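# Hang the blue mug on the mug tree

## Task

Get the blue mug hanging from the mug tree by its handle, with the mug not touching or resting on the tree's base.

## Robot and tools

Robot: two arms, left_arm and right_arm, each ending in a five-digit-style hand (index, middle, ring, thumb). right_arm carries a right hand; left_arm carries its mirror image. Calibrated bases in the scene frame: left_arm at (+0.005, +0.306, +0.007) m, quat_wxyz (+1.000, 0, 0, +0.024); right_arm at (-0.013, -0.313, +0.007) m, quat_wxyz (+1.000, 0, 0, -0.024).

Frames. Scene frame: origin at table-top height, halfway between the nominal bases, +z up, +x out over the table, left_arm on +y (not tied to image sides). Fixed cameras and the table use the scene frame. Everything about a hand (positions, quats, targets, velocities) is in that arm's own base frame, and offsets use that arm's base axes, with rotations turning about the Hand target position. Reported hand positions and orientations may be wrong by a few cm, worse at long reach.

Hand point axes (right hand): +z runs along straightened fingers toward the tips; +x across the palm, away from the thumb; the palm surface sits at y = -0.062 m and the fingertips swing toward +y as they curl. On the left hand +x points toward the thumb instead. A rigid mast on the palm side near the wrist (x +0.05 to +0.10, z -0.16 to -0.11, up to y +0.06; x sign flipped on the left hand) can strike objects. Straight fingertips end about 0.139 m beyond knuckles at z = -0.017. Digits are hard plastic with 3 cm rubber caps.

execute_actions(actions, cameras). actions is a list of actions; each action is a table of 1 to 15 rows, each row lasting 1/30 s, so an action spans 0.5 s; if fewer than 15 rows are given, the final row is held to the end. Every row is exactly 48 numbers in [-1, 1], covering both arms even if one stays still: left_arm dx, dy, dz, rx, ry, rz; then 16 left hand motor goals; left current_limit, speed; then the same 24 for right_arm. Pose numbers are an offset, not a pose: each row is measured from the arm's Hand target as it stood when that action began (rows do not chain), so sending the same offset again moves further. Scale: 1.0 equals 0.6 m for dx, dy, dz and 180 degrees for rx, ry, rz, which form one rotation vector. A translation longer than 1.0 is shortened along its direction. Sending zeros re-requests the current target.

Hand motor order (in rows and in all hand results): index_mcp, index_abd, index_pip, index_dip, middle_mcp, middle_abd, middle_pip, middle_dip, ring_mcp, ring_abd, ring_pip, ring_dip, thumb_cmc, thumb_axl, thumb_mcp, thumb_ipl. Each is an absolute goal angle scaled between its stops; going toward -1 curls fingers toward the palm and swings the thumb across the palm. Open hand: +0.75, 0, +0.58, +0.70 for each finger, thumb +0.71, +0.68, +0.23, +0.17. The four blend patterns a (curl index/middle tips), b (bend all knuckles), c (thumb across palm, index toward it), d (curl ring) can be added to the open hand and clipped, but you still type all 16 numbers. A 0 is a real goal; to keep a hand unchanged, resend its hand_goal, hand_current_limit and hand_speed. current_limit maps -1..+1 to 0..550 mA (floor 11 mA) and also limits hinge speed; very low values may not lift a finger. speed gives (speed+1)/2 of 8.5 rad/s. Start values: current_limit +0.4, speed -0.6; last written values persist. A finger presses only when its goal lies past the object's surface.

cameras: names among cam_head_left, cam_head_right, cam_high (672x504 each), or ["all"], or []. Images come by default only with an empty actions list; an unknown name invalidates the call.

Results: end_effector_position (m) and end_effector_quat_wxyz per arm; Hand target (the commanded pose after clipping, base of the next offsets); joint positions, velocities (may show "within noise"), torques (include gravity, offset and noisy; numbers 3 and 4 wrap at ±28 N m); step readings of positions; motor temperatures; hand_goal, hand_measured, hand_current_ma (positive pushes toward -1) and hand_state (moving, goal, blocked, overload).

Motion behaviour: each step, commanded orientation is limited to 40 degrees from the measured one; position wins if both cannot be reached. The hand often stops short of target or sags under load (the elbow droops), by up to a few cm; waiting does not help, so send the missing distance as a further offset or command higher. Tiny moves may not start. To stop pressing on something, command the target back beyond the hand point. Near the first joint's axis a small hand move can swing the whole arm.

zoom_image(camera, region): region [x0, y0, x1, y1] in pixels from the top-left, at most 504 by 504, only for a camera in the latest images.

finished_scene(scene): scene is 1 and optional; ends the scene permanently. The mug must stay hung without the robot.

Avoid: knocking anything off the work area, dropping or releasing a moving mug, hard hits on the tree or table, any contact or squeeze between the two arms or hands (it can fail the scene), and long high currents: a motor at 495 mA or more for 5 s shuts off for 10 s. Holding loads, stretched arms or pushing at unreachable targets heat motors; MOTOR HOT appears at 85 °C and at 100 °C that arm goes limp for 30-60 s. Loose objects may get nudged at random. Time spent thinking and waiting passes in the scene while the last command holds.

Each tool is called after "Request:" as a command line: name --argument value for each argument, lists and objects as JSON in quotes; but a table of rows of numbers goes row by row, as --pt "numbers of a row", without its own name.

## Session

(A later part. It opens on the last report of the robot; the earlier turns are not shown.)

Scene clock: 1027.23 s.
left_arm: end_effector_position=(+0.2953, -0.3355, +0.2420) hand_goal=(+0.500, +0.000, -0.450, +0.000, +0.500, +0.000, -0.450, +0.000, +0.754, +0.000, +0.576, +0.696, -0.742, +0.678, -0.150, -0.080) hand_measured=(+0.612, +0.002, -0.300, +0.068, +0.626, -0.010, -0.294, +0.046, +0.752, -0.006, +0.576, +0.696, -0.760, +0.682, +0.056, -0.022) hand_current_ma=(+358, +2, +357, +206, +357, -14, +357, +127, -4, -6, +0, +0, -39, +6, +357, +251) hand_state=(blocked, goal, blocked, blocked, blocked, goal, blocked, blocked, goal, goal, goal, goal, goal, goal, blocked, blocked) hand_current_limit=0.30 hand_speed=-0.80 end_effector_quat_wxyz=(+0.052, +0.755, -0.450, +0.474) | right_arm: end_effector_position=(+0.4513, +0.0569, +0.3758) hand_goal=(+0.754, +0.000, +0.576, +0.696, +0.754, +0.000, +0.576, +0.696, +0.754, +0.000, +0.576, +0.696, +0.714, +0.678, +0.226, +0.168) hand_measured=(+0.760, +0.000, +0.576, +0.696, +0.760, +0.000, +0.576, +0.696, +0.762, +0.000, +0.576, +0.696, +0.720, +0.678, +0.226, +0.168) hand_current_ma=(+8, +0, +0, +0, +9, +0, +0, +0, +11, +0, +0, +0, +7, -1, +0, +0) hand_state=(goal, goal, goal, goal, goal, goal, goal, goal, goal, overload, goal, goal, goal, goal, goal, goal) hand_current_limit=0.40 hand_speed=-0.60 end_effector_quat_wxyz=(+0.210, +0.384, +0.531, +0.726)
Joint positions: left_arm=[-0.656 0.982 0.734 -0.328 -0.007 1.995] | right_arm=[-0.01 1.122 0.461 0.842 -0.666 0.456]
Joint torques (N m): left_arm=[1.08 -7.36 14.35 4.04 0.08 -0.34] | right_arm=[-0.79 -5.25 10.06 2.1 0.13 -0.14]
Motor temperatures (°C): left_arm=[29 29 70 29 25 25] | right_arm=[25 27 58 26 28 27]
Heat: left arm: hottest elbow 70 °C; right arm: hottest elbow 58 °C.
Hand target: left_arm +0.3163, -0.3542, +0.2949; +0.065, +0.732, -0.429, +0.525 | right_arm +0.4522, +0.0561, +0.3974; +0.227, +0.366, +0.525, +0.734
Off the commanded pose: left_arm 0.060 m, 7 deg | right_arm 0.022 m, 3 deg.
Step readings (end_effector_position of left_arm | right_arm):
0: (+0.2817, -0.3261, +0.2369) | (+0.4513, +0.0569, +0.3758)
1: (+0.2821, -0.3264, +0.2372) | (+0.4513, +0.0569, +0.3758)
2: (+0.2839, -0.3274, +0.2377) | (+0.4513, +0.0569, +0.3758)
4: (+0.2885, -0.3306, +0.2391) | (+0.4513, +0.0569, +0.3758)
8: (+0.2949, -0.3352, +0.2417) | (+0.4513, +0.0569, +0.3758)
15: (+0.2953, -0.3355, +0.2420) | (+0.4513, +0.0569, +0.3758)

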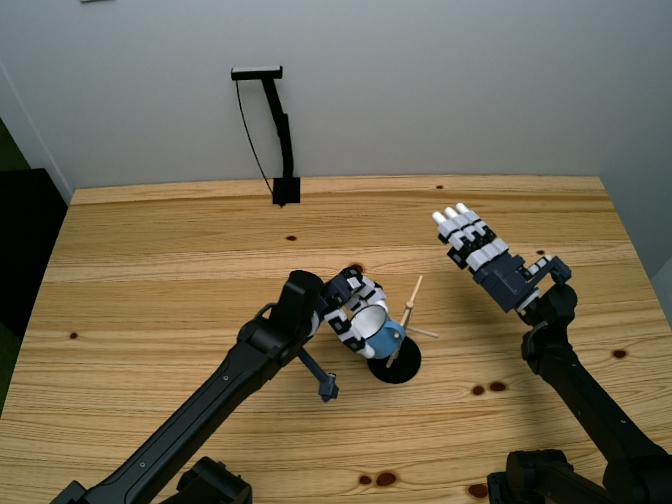

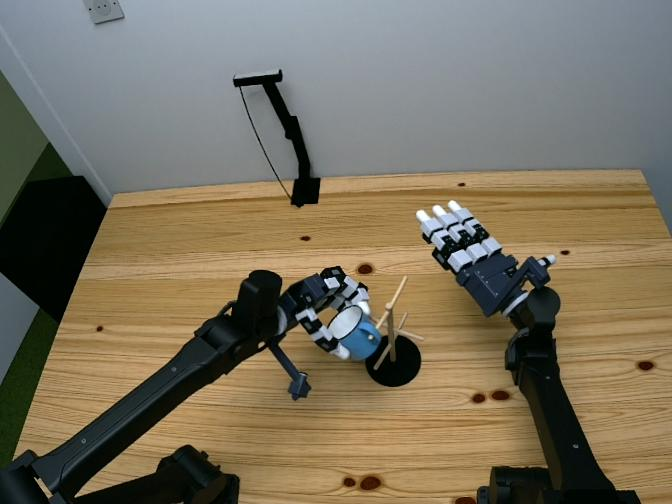

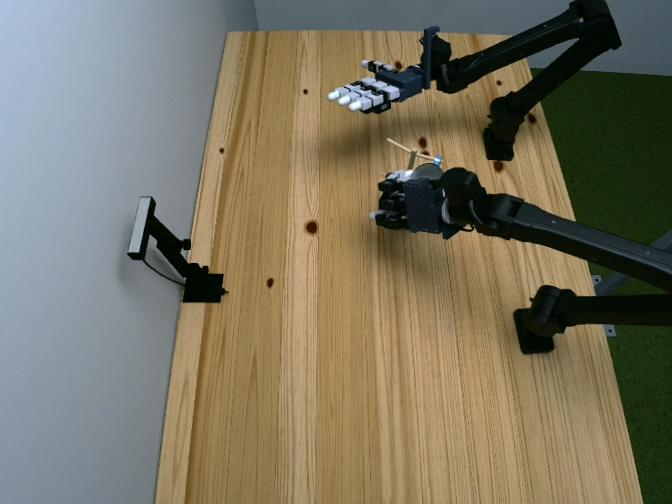

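Request:
execute_actions --actions '[[[0.0083,-0.006,0.0,0,0,0,0.5,0,-0.45,0.0,0.5,0,-0.45,0.0,0.753,0,0.576,0.696,-0.743,0.678,-0.15,-0.08,0.3,-0.8,0,0,0,0,0,0,0.754,0,0.576,0.696,0.754,0,0.576,0.696,0.754,0,0.576,0.696,0.714,0.678,0.226,0.168,0.4,-0.6]]]' --cameras '["all"]'

Request:
zoom_image --camera "cam_head_right" --region '[310, 290, 410, 390]'

Request:
zoom_image --camera "cam_head_left" --region '[335, 290, 435, 390]'

Request:
zoom_image --camera "cam_high" --region '[380, 130, 470, 220]'

Scene clock: 1064.83 s.
left_arm: end_effector_position=(+0.2988, -0.3382, +0.2405) hand_goal=(+0.500, +0.000, -0.450, +0.000, +0.500, +0.000, -0.450, +0.000, +0.754, +0.000, +0.576, +0.696, -0.742, +0.678, -0.150, -0.080) hand_measured=(+0.612, +0.002, -0.300, +0.068, +0.626, -0.010, -0.294, +0.046, +0.752, -0.006, +0.576, +0.696, -0.760, +0.682, +0.056, -0.022) hand_current_ma=(+358, +2, +358, +206, +358, -14, +358, +127, -4, -6, +0, +0, -39, +6, +358, +251) hand_state=(blocked, goal, blocked, blocked, blocked, goal, blocked, blocked, goal, goal, goal, goal, goal, goal, blocked, blocked) hand_current_limit=0.30 hand_speed=-0.80 end_effector_quat_wxyz=(+0.051, +0.756, -0.451, +0.472) | right_arm: end_effector_position=(+0.4513, +0.0569, +0.3758) hand_goal=(+0.754, +0.000, +0.576, +0.696, +0.754, +0.000, +0.576, +0.696, +0.754, +0.000, +0.576, +0.696, +0.714, +0.678, +0.226, +0.168) hand_measured=(+0.760, +0.000, +0.576, +0.696, +0.760, +0.000, +0.576, +0.696, +0.762, +0.000, +0.576, +0.696, +0.720, +0.678, +0.226, +0.168) hand_current_ma=(+8, +0, +0, +0, +9, +0, +0, +0, +11, +0, +0, +0, +7, -1, +0, +0) hand_state=(goal, goal, goal, goal, goal, goal, goal, goal, goal, overload, goal, goal, goal, goal, goal, goal) hand_current_limit=0.40 hand_speed=-0.60 end_effector_quat_wxyz=(+0.210, +0.384, +0.531, +0.726)
Joint positions: left_arm=[-0.656 0.999 0.742 -0.324 -0.007 1.995] | right_arm=[-0.01 1.122 0.461 0.842 -0.666 0.456]
Joint torques (N m): left_arm=[1.08 -7.47 14.53 4.1 0.11 -0.34] | right_arm=[-0.67 -5.01 10.04 2.13 0.12 -0.14]
Motor temperatures (°C): left_arm=[29 30 76 29 25 25] | right_arm=[25 27 58 26 28 27]
Heat: left arm: hottest elbow 76 °C; right arm: hottest elbow 58 °C.
Hand target: left_arm +0.3212, -0.3578, +0.2950; +0.065, +0.732, -0.429, +0.526 | right_arm +0.4522, +0.0561, +0.3974; +0.227, +0.366, +0.525, +0.734
Off the commanded pose: left_arm 0.062 m, 7 deg | right_arm 0.022 m, 3 deg.
Step readings (end_effector_position of left_arm | right_arm):
0: (+0.2953, -0.3355, +0.2420) | (+0.4513, +0.0569, +0.3758)
1: (+0.2953, -0.3355, +0.2418) | (+0.4513, +0.0569, +0.3758)
2: (+0.2958, -0.3359, +0.2418) | (+0.4513, +0.0569, +0.3758)
4: (+0.2974, -0.3371, +0.2418) | (+0.4513, +0.0569, +0.3758)
8: (+0.2988, -0.3382, +0.2406) | (+0.4513, +0.0569, +0.3758)
15: (+0.2988, -0.3382, +0.2405) | (+0.4513, +0.0569, +0.3758)

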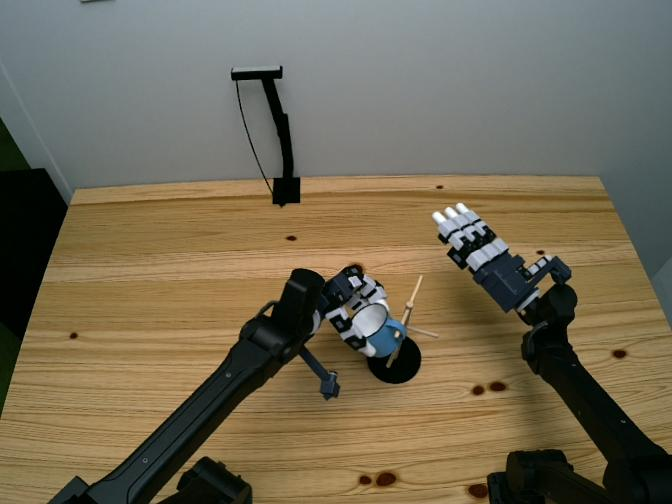

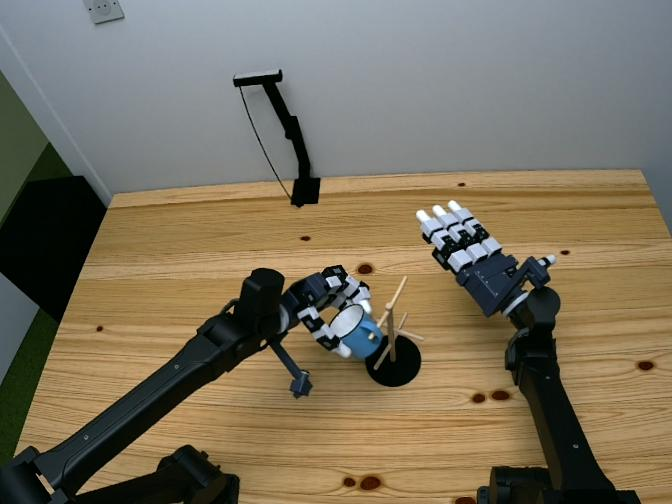

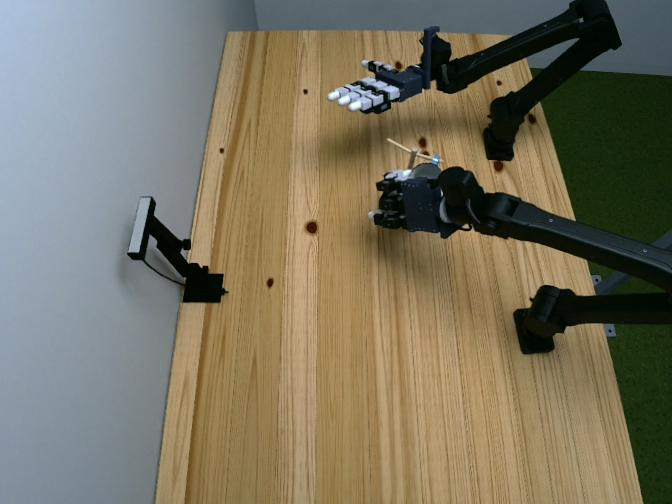

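Scaled by 5.040 from the camera's 672x504 image, which has a finer 960x720 frame.

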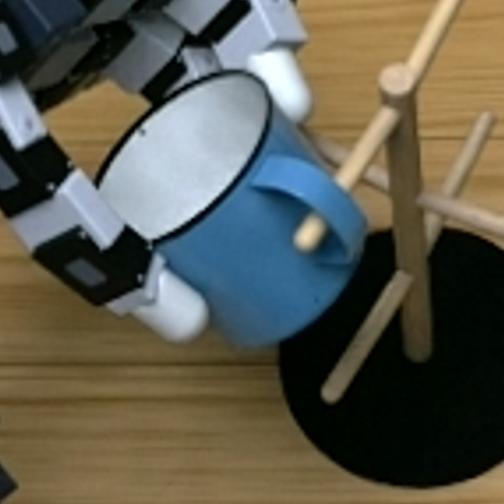

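Scaled by 5.040 from the camera's 672x504 image, which has a finer 960x720 frame.

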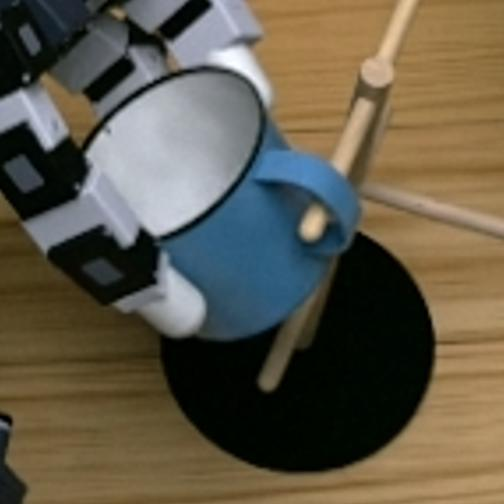

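Scaled by 5.600 from the camera's 672x504 image, which has a finer 960x720 frame.

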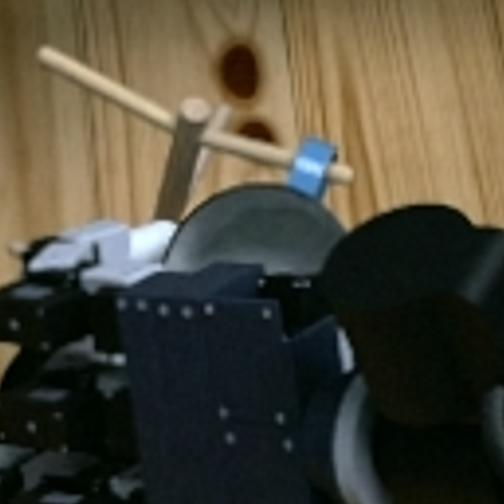

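Request:
execute_actions --actions '[[[0,0,0,0,0,0,0.6,0,-0.315,0.06,0.61,0,-0.31,0.04,0.753,0,0.576,0.696,-0.743,0.678,0.04,-0.03,0.3,-0.9,0,0,0,0,0,0,0.754,0,0.576,0.696,0.754,0,0.576,0.696,0.754,0,0.576,0.696,0.714,0.678,0.226,0.168,0.4,-0.6]],[[0,0,0,0,0,0,0.65,0,-0.26,0.11,0.65,0,-0.26,0.11,0.753,0,0.576,0.696,-0.743,0.678,0.1,0.02,0.3,-0.93,0,0,0,0,0,0,0.754,0,0.576,0.696,0.754,0,0.576,0.696,0.754,0,0.576,0.696,0.714,0.678,0.226,0.168,0.4,-0.6]]]' --cameras '["all"]'

Request:
zoom_image --camera "cam_head_right" --region '[310, 290, 410, 390]'

Request:
zoom_image --camera "cam_high" --region '[380, 130, 470, 220]'

Scene clock: 1073.47 s.
left_arm: end_effector_position=(+0.3044, -0.3425, +0.2550) hand_goal=(+0.650, +0.000, -0.260, +0.110, +0.650, +0.000, -0.260, +0.110, +0.754, +0.000, +0.576, +0.696, -0.742, +0.678, +0.100, +0.020) hand_measured=(+0.644, +0.000, -0.262, +0.108, +0.646, -0.008, -0.260, +0.108, +0.752, -0.006, +0.576, +0.696, -0.756, +0.678, +0.096, +0.018) hand_current_ma=(-8, +0, -2, -3, -4, -12, +0, -3, -4, -6, +0, +0, -29, +0, -9, -5) hand_state=(goal, goal, goal, goal, goal, goal, goal, goal, goal, goal, goal, goal, goal, goal, goal, goal) hand_current_limit=0.30 hand_speed=-0.93 end_effector_quat_wxyz=(+0.054, +0.749, -0.446, +0.488) | right_arm: end_effector_position=(+0.4513, +0.0569, +0.3758) hand_goal=(+0.754, +0.000, +0.576, +0.696, +0.754, +0.000, +0.576, +0.696, +0.754, +0.000, +0.576, +0.696, +0.714, +0.678, +0.226, +0.168) hand_measured=(+0.760, +0.000, +0.576, +0.696, +0.760, +0.000, +0.576, +0.696, +0.762, +0.000, +0.576, +0.696, +0.720, +0.678, +0.226, +0.168) hand_current_ma=(+8, +0, +0, +0, +9, +0, +0, +0, +11, +0, +0, +0, +7, -1, +0, +0) hand_state=(goal, goal, goal, goal, goal, goal, goal, goal, goal, overload, goal, goal, goal, goal, goal, goal) hand_current_limit=0.40 hand_speed=-0.60 end_effector_quat_wxyz=(+0.210, +0.384, +0.531, +0.726)
Joint positions: left_arm=[-0.656 0.999 0.762 -0.308 -0.007 1.994] | right_arm=[-0.01 1.122 0.461 0.842 -0.666 0.456]
Joint torques (N m): left_arm=[1.03 -6.95 13.44 3.67 0.06 -0.32] | right_arm=[-0.85 -5.01 10.03 2.11 0.12 -0.15]
Motor temperatures (°C): left_arm=[29 30 76 29 25 25] | right_arm=[25 27 58 26 28 27]
Heat: left arm: hottest elbow 76 °C; right arm: hottest elbow 58 °C.
Hand target: left_arm +0.3212, -0.3578, +0.2950; +0.065, +0.732, -0.429, +0.526 | right_arm +0.4522, +0.0561, +0.3974; +0.227, +0.366, +0.525, +0.734
Off the commanded pose: left_arm 0.046 m, 5 deg | right_arm 0.022 m, 3 deg.
Step readings (end_effector_position of left_arm | right_arm):
0: (+0.2988, -0.3382, +0.2405) | (+0.4513, +0.0569, +0.3758)
1: (+0.2988, -0.3382, +0.2405) | (+0.4513, +0.0569, +0.3758)
2: (+0.2988, -0.3382, +0.2405) | (+0.4513, +0.0569, +0.3758)
4: (+0.2988, -0.3382, +0.2405) | (+0.4513, +0.0569, +0.3758)
8: (+0.2988, -0.3382, +0.2405) | (+0.4513, +0.0569, +0.3758)
15: (+0.2988, -0.3382, +0.2405) | (+0.4513, +0.0569, +0.3758)
16: (+0.2988, -0.3382, +0.2405) | (+0.4513, +0.0569, +0.3758)
17: (+0.2988, -0.3382, +0.2405) | (+0.4513, +0.0569, +0.3758)
19: (+0.2991, -0.3384, +0.2410) | (+0.4513, +0.0569, +0.3758)
23: (+0.3016, -0.3404, +0.2477) | (+0.4513, +0.0569, +0.3758)
30: (+0.3044, -0.3425, +0.2550) | (+0.4513, +0.0569, +0.3758)

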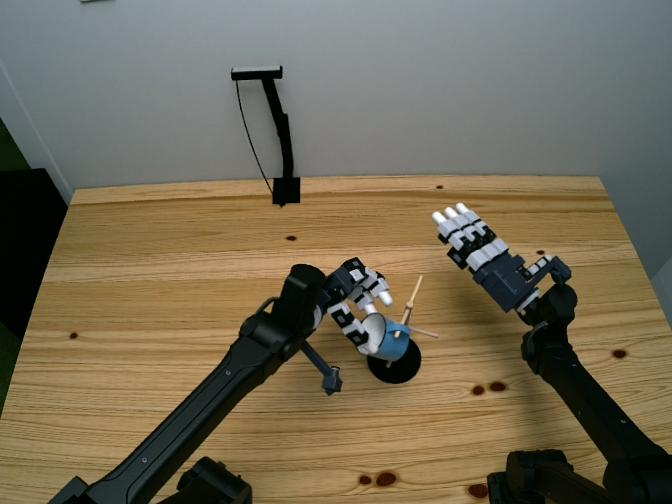

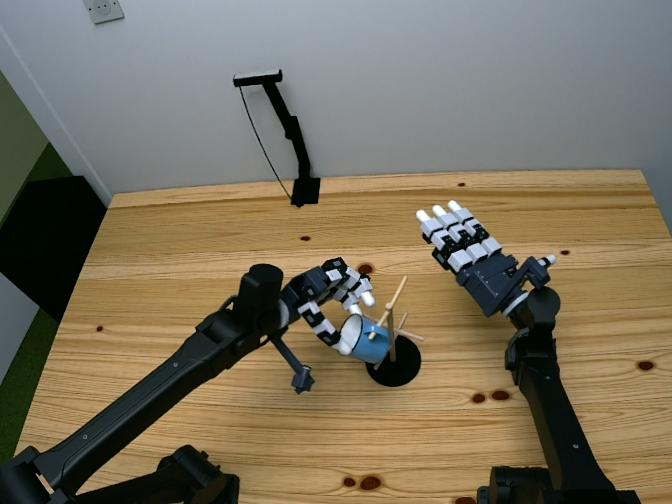

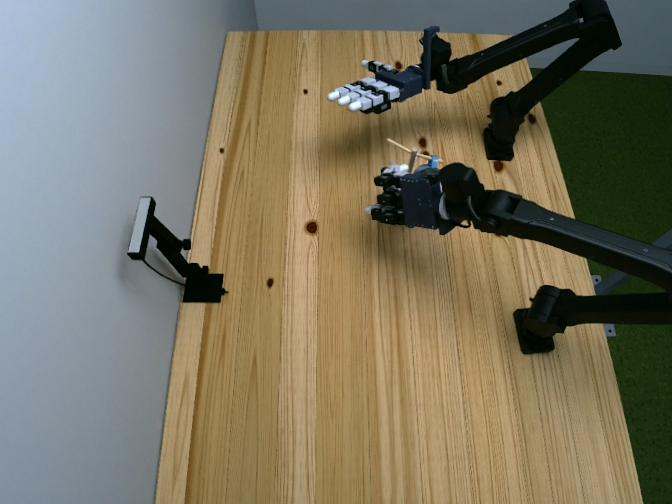

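Scaled by 5.040 from the camera's 672x504 image, which has a finer 960x720 frame.

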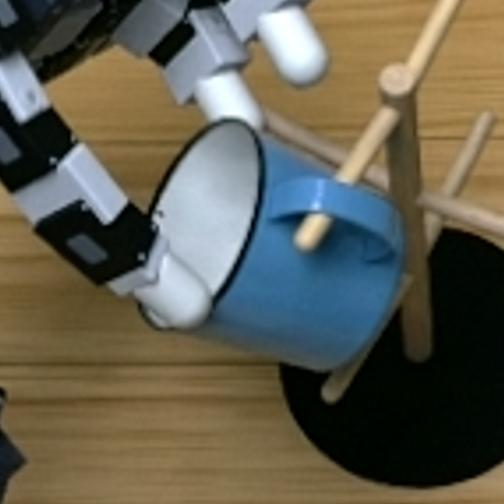

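Scaled by 5.600 from the camera's 672x504 image, which has a finer 960x720 frame.

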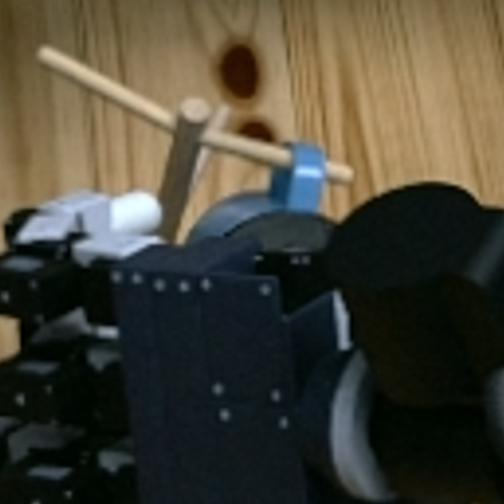

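Request:
execute_actions --actions '[[[0,0,0,0,0,0,0.74,0,-0.1,0.25,0.74,0,-0.1,0.25,0.753,0,0.576,0.696,-0.743,0.678,0.27,0.16,0.3,-0.85,0,0,0,0,0,0,0.754,0,0.576,0.696,0.754,0,0.576,0.696,0.754,0,0.576,0.696,0.714,0.678,0.226,0.168,0.4,-0.6]]]' --cameras '["all"]'

Request:
zoom_image --camera "cam_head_right" --region '[310, 290, 410, 390]'

Request:
zoom_image --camera "cam_high" --region '[380, 130, 470, 220]'

Scene clock: 1084.53 s.
left_arm: end_effector_position=(+0.3059, -0.3434, +0.2581) hand_goal=(+0.740, +0.000, -0.100, +0.250, +0.740, +0.000, -0.100, +0.250, +0.754, +0.000, +0.576, +0.696, -0.742, +0.678, +0.270, +0.160) hand_measured=(+0.734, +0.000, -0.102, +0.248, +0.732, -0.004, -0.102, +0.248, +0.750, -0.006, +0.576, +0.696, -0.756, +0.678, +0.264, +0.156) hand_current_ma=(-9, +0, -2, -3, -13, -3, -3, -3, -4, -6, +0, +0, -29, +0, -13, -6) hand_state=(goal, goal, goal, goal, goal, goal, goal, goal, goal, goal, goal, goal, goal, goal, goal, goal) hand_current_limit=0.30 hand_speed=-0.85 end_effector_quat_wxyz=(+0.054, +0.748, -0.444, +0.491) | right_arm: end_effector_position=(+0.4513, +0.0569, +0.3758) hand_goal=(+0.754, +0.000, +0.576, +0.696, +0.754, +0.000, +0.576, +0.696, +0.754, +0.000, +0.576, +0.696, +0.714, +0.678, +0.226, +0.168) hand_measured=(+0.760, +0.000, +0.576, +0.696, +0.760, +0.000, +0.576, +0.696, +0.762, +0.000, +0.576, +0.696, +0.720, +0.678, +0.226, +0.168) hand_current_ma=(+8, +0, +0, +0, +9, +0, +0, +0, +11, +0, +0, +0, +7, -1, +0, +0) hand_state=(goal, goal, goal, goal, goal, goal, goal, goal, goal, overload, goal, goal, goal, goal, goal, goal) hand_current_limit=0.40 hand_speed=-0.60 end_effector_quat_wxyz=(+0.210, +0.384, +0.531, +0.726)
Joint positions: left_arm=[-0.656 0.999 0.766 -0.305 -0.009 1.991] | right_arm=[-0.01 1.122 0.461 0.842 -0.666 0.456]
Joint torques (N m): left_arm=[1.08 -6.77 13.19 3.63 0.09 -0.28] | right_arm=[-0.85 -5.01 10.07 2.11 0.14 -0.15]
Motor temperatures (°C): left_arm=[29 30 76 29 25 25] | right_arm=[25 27 58 26 28 27]
Heat: left arm: hottest elbow 76 °C; right arm: hottest elbow 58 °C.
Hand target: left_arm +0.3212, -0.3578, +0.2947; +0.065, +0.732, -0.429, +0.525 | right_arm +0.4522, +0.0561, +0.3974; +0.227, +0.366, +0.525, +0.734
Off the commanded pose: left_arm 0.043 m, 5 deg | right_arm 0.022 m, 3 deg.
Step readings (end_effector_position of left_arm | right_arm):
0: (+0.3046, -0.3427, +0.2553) | (+0.4513, +0.0569, +0.3758)
1: (+0.3046, -0.3427, +0.2553) | (+0.4513, +0.0569, +0.3758)
2: (+0.3046, -0.3427, +0.2553) | (+0.4513, +0.0569, +0.3758)
4: (+0.3046, -0.3427, +0.2553) | (+0.4513, +0.0569, +0.3758)
8: (+0.3034, -0.3438, +0.2570) | (+0.4513, +0.0569, +0.3758)
15: (+0.3059, -0.3434, +0.2581) | (+0.4513, +0.0569, +0.3758)

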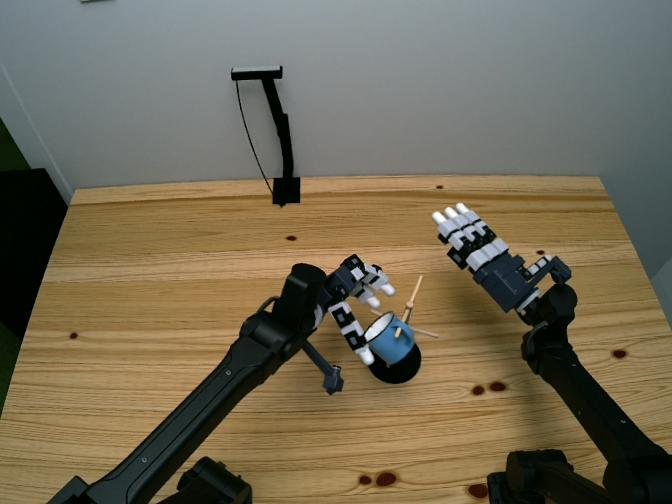

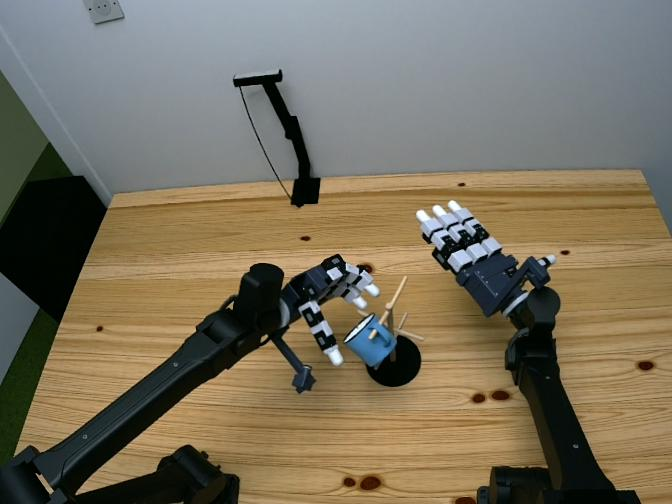

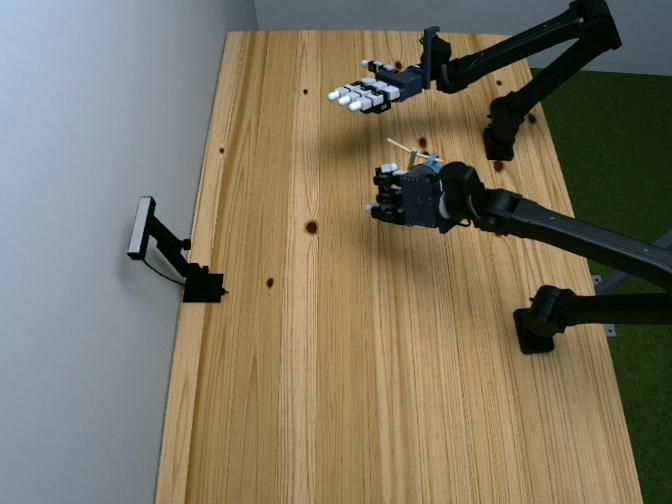

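Scaled by 5.040 from the camera's 672x504 image, which has a finer 960x720 frame.

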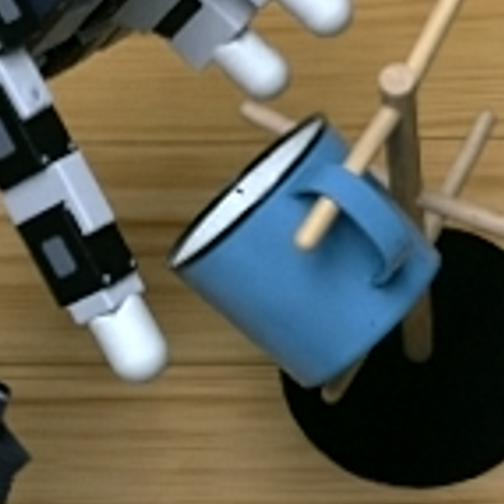

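Scaled by 5.600 from the camera's 672x504 image, which has a finer 960x720 frame.

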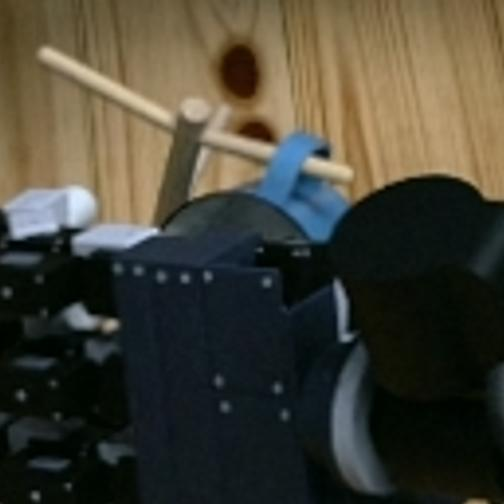

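Request:
execute_actions --actions '[[[0.01,0.035,0.05,0,0,0,0.74,0,-0.1,0.25,0.74,0,-0.1,0.25,0.753,0,0.576,0.696,-0.743,0.678,0.27,0.16,0.3,-0.85,0,0,0,0,0,0,0.754,0,0.576,0.696,0.754,0,0.576,0.696,0.754,0,0.576,0.696,0.714,0.678,0.226,0.168,0.4,-0.6]],[[0.01,0.06,0.06,0,0,0,0.74,0,-0.1,0.25,0.74,0,-0.1,0.25,0.753,0,0.576,0.696,-0.743,0.678,0.27,0.16,0.3,-0.85,0,0,0,0,0,0,0.754,0,0.576,0.696,0.754,0,0.576,0.696,0.754,0,0.576,0.696,0.714,0.678,0.226,0.168,0.4,-0.6]]]' --cameras '["all"]'

Request:
zoom_image --camera "cam_head_right" --region '[290, 250, 430, 390]'

Request:
zoom_image --camera "cam_high" --region '[370, 120, 480, 230]'

Scene clock: 1098.73 s.
left_arm: end_effector_position=(+0.3296, -0.2972, +0.3323) hand_goal=(+0.740, +0.000, -0.100, +0.250, +0.740, +0.000, -0.100, +0.250, +0.754, +0.000, +0.576, +0.696, -0.742, +0.678, +0.270, +0.160) hand_measured=(+0.738, +0.000, -0.102, +0.248, +0.738, -0.004, -0.102, +0.248, +0.750, -0.004, +0.576, +0.696, -0.756, +0.678, +0.266, +0.158) hand_current_ma=(-3, +0, -1, -3, -4, -3, -1, -3, -5, -5, -1, +0, -26, +0, -7, -5) hand_state=(goal, goal, goal, goal, goal, goal, goal, goal, goal, goal, goal, goal, goal, goal, goal, goal) hand_current_limit=0.30 hand_speed=-0.85 end_effector_quat_wxyz=(+0.063, +0.745, -0.428, +0.507) | right_arm: end_effector_position=(+0.4513, +0.0569, +0.3758) hand_goal=(+0.754, +0.000, +0.576, +0.696, +0.754, +0.000, +0.576, +0.696, +0.754, +0.000, +0.576, +0.696, +0.714, +0.678, +0.226, +0.168) hand_measured=(+0.760, +0.000, +0.576, +0.696, +0.760, +0.000, +0.576, +0.696, +0.762, +0.000, +0.576, +0.696, +0.720, +0.678, +0.226, +0.168) hand_current_ma=(+8, +0, +0, +0, +9, +0, +0, +0, +11, +0, +0, +0, +7, -1, +0, +0) hand_state=(goal, goal, goal, goal, goal, goal, goal, goal, goal, overload, goal, goal, goal, goal, goal, goal) hand_current_limit=0.40 hand_speed=-0.60 end_effector_quat_wxyz=(+0.210, +0.384, +0.531, +0.726)
Joint positions: left_arm=[-0.483 0.938 0.9 -0.465 0.143 2.047] | right_arm=[-0.01 1.122 0.461 0.842 -0.666 0.456]
Joint torques (N m): left_arm=[1.14 -7.3 13.19 1.58 0.3 -0.06] | right_arm=[-0.5 -5.13 10.1 2.1 0.13 -0.15]
Motor temperatures (°C): left_arm=[29 30 78 29 25 25] | right_arm=[25 27 58 26 28 27]
Heat: left arm: hottest elbow 78 °C; right arm: hottest elbow 58 °C.
Hand target: left_arm +0.3331, -0.3008, +0.3608; +0.065, +0.732, -0.429, +0.525 | right_arm +0.4522, +0.0561, +0.3974; +0.227, +0.366, +0.525, +0.734
Off the commanded pose: left_arm 0.029 m, 3 deg | right_arm 0.022 m, 3 deg.
Step readings (end_effector_position of left_arm | right_arm):
0: (+0.3059, -0.3434, +0.2581) | (+0.4513, +0.0569, +0.3758)
1: (+0.3049, -0.3432, +0.2595) | (+0.4513, +0.0569, +0.3758)
2: (+0.3046, -0.3414, +0.2616) | (+0.4513, +0.0569, +0.3758)
4: (+0.3076, -0.3390, +0.2700) | (+0.4513, +0.0569, +0.3758)
8: (+0.3183, -0.3349, +0.2868) | (+0.4513, +0.0569, +0.3758)
15: (+0.3210, -0.3339, +0.2921) | (+0.4513, +0.0569, +0.3758)
16: (+0.3188, -0.3326, +0.2932) | (+0.4513, +0.0569, +0.3758)
17: (+0.3154, -0.3278, +0.2949) | (+0.4513, +0.0569, +0.3758)
19: (+0.3164, -0.3162, +0.3022) | (+0.4513, +0.0569, +0.3758)
23: (+0.3279, -0.2992, +0.3237) | (+0.4513, +0.0569, +0.3758)
30: (+0.3299, -0.2974, +0.3328) | (+0.4513, +0.0569, +0.3758)

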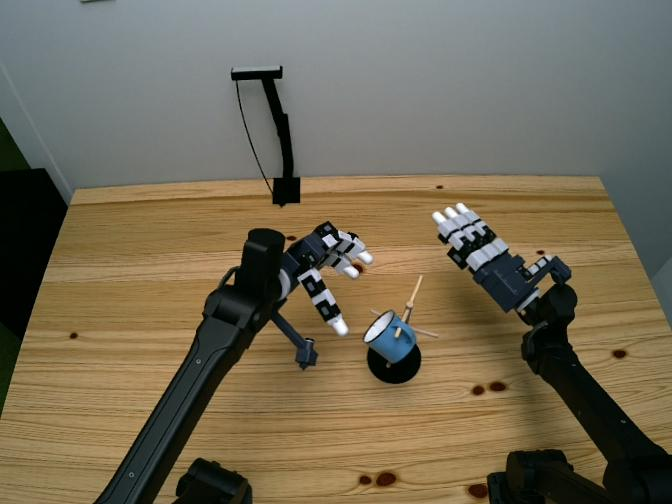

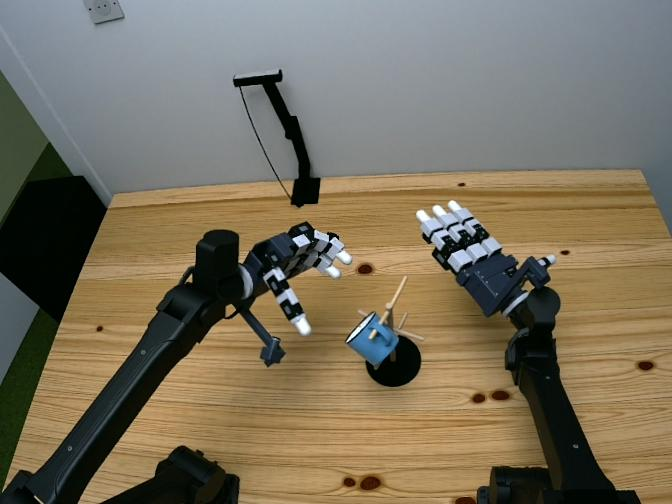

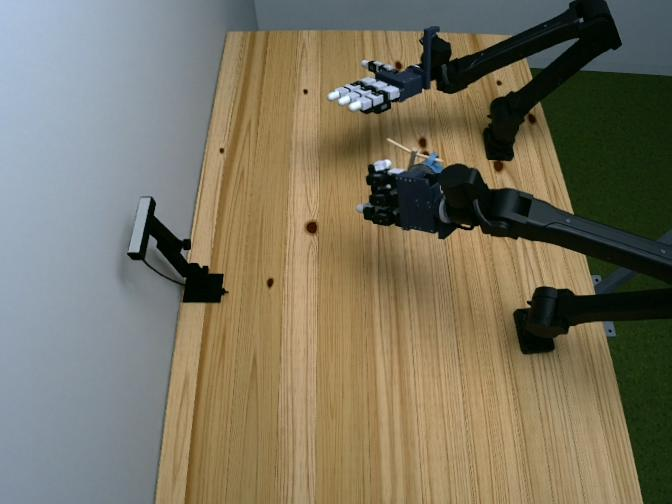

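Scaled by 3.600 from the camera's 672x504 image, which has a finer 960x720 frame.

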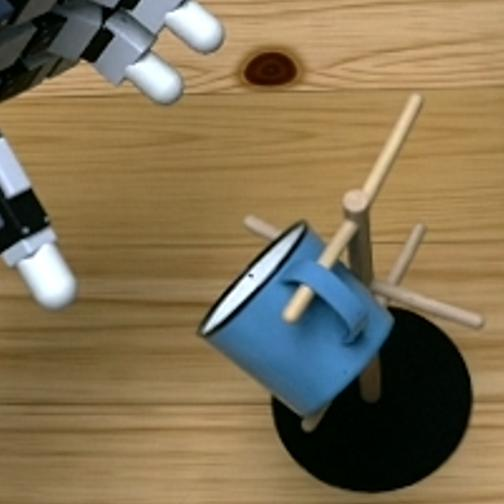

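Scaled by 4.582 from the camera's 672x504 image, which has a finer 960x720 frame.

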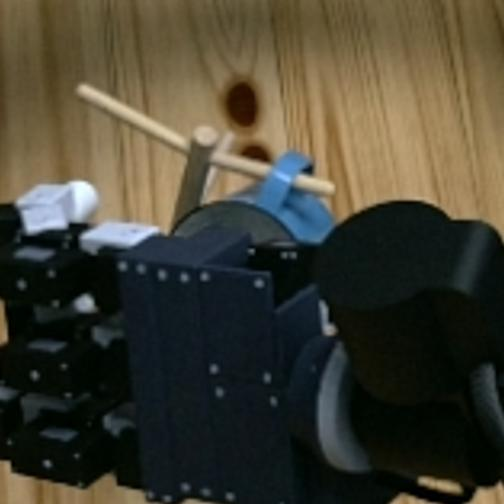

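Request:
execute_actions --actions '[[[-0.02,0.09,0.02,0,0,0,0.74,0,-0.1,0.25,0.74,0,-0.1,0.25,0.753,0,0.576,0.696,-0.743,0.678,0.27,0.16,0.3,-0.85,0,0,0,0,0,0,0.754,0,0.576,0.696,0.754,0,0.576,0.696,0.754,0,0.576,0.696,0.714,0.678,0.226,0.168,0.4,-0.6]]]' --cameras '["cam_head_right", "cam_high"]'

Request:
zoom_image --camera "cam_head_right" --region '[290, 250, 430, 390]'

Scene clock: 1105.97 s.
left_arm: end_effector_position=(+0.3208, -0.2444, +0.3618) hand_goal=(+0.740, +0.000, -0.100, +0.250, +0.740, +0.000, -0.100, +0.250, +0.754, +0.000, +0.576, +0.696, -0.742, +0.678, +0.270, +0.160) hand_measured=(+0.738, +0.000, -0.100, +0.248, +0.738, -0.004, -0.100, +0.248, +0.750, -0.004, +0.574, +0.696, -0.754, +0.678, +0.266, +0.158) hand_current_ma=(-3, -1, +0, -3, -3, -3, -1, -2, -5, -5, -1, +0, -24, +0, -5, -4) hand_state=(goal, goal, goal, goal, goal, goal, goal, goal, goal, goal, goal, goal, goal, goal, goal, goal) hand_current_limit=0.30 hand_speed=-0.85 end_effector_quat_wxyz=(+0.066, +0.743, -0.410, +0.524) | right_arm: end_effector_position=(+0.4513, +0.0569, +0.3758) hand_goal=(+0.754, +0.000, +0.576, +0.696, +0.754, +0.000, +0.576, +0.696, +0.754, +0.000, +0.576, +0.696, +0.714, +0.678, +0.226, +0.168) hand_measured=(+0.760, +0.000, +0.576, +0.696, +0.760, +0.000, +0.576, +0.696, +0.762, +0.000, +0.576, +0.696, +0.720, +0.678, +0.226, +0.168) hand_current_ma=(+8, +0, +0, +0, +9, +0, +0, +0, +11, +0, +0, +0, +7, -1, +0, +0) hand_state=(goal, goal, goal, goal, goal, goal, goal, goal, goal, overload, goal, goal, goal, goal, goal, goal) hand_current_limit=0.40 hand_speed=-0.60 end_effector_quat_wxyz=(+0.210, +0.384, +0.531, +0.726)
Joint positions: left_arm=[-0.325 0.832 0.899 -0.543 0.273 2.087] | right_arm=[-0.01 1.122 0.461 0.842 -0.666 0.456]
Joint torques (N m): left_arm=[0.85 -5.01 11.47 1.57 0.36 -0.06] | right_arm=[-0.85 -5.19 10.04 2.13 0.12 -0.15]
Motor temperatures (°C): left_arm=[29 30 78 28 25 25] | right_arm=[25 27 58 26 28 27]
Heat: left arm: hottest elbow 78 °C; right arm: hottest elbow 58 °C.
Hand target: left_arm +0.3211, -0.2469, +0.3730; +0.065, +0.732, -0.429, +0.526 | right_arm +0.4522, +0.0561, +0.3974; +0.227, +0.366, +0.525, +0.734
Off the commanded pose: left_arm 0.011 m, 3 deg | right_arm 0.022 m, 3 deg.
joint sent to its limit (left arm) — joint 6 (wrist roll), upper limit. The joint targets still meet the commanded pose.
Step readings (end_effector_position of left_arm | right_arm):
0: (+0.3296, -0.2972, +0.3323) | (+0.4513, +0.0569, +0.3758)
1: (+0.3266, -0.2956, +0.3336) | (+0.4513, +0.0569, +0.3758)
2: (+0.3202, -0.2905, +0.3359) | (+0.4513, +0.0569, +0.3758)
4: (+0.3183, -0.2733, +0.3419) | (+0.4513, +0.0569, +0.3758)
8: (+0.3224, -0.2472, +0.3595) | (+0.4513, +0.0569, +0.3758)
15: (+0.3208, -0.2444, +0.3620) | (+0.4513, +0.0569, +0.3758)
Images, in order (width x height): cam_head_right 672x504, cam_high 672x504.

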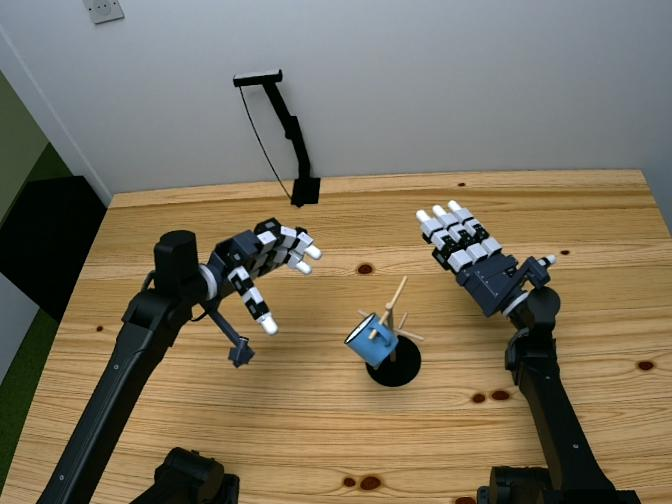

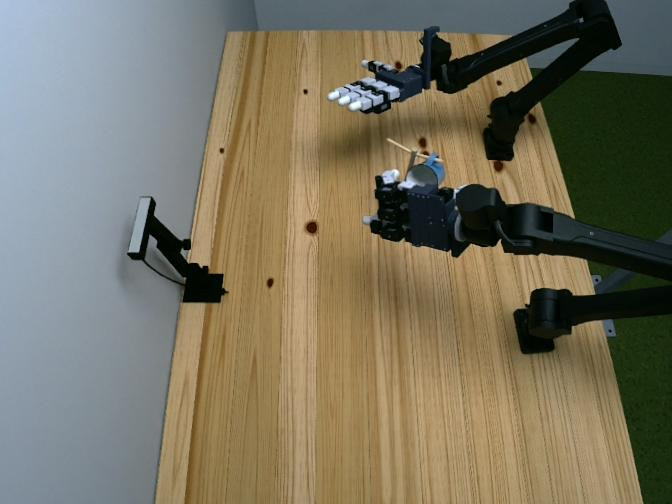

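Scaled by 3.600 from the camera's 672x504 image, which has a finer 960x720 frame.

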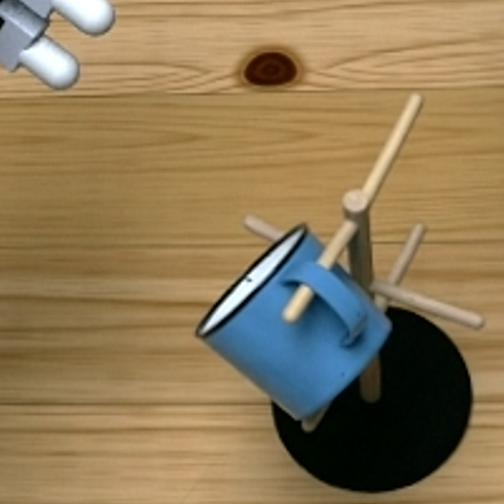

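The mug hangs still on the top peg by its handle, clear of the base, and the hand has been withdrawn.

Request:
finished_scene

The scene is finished: the task was done.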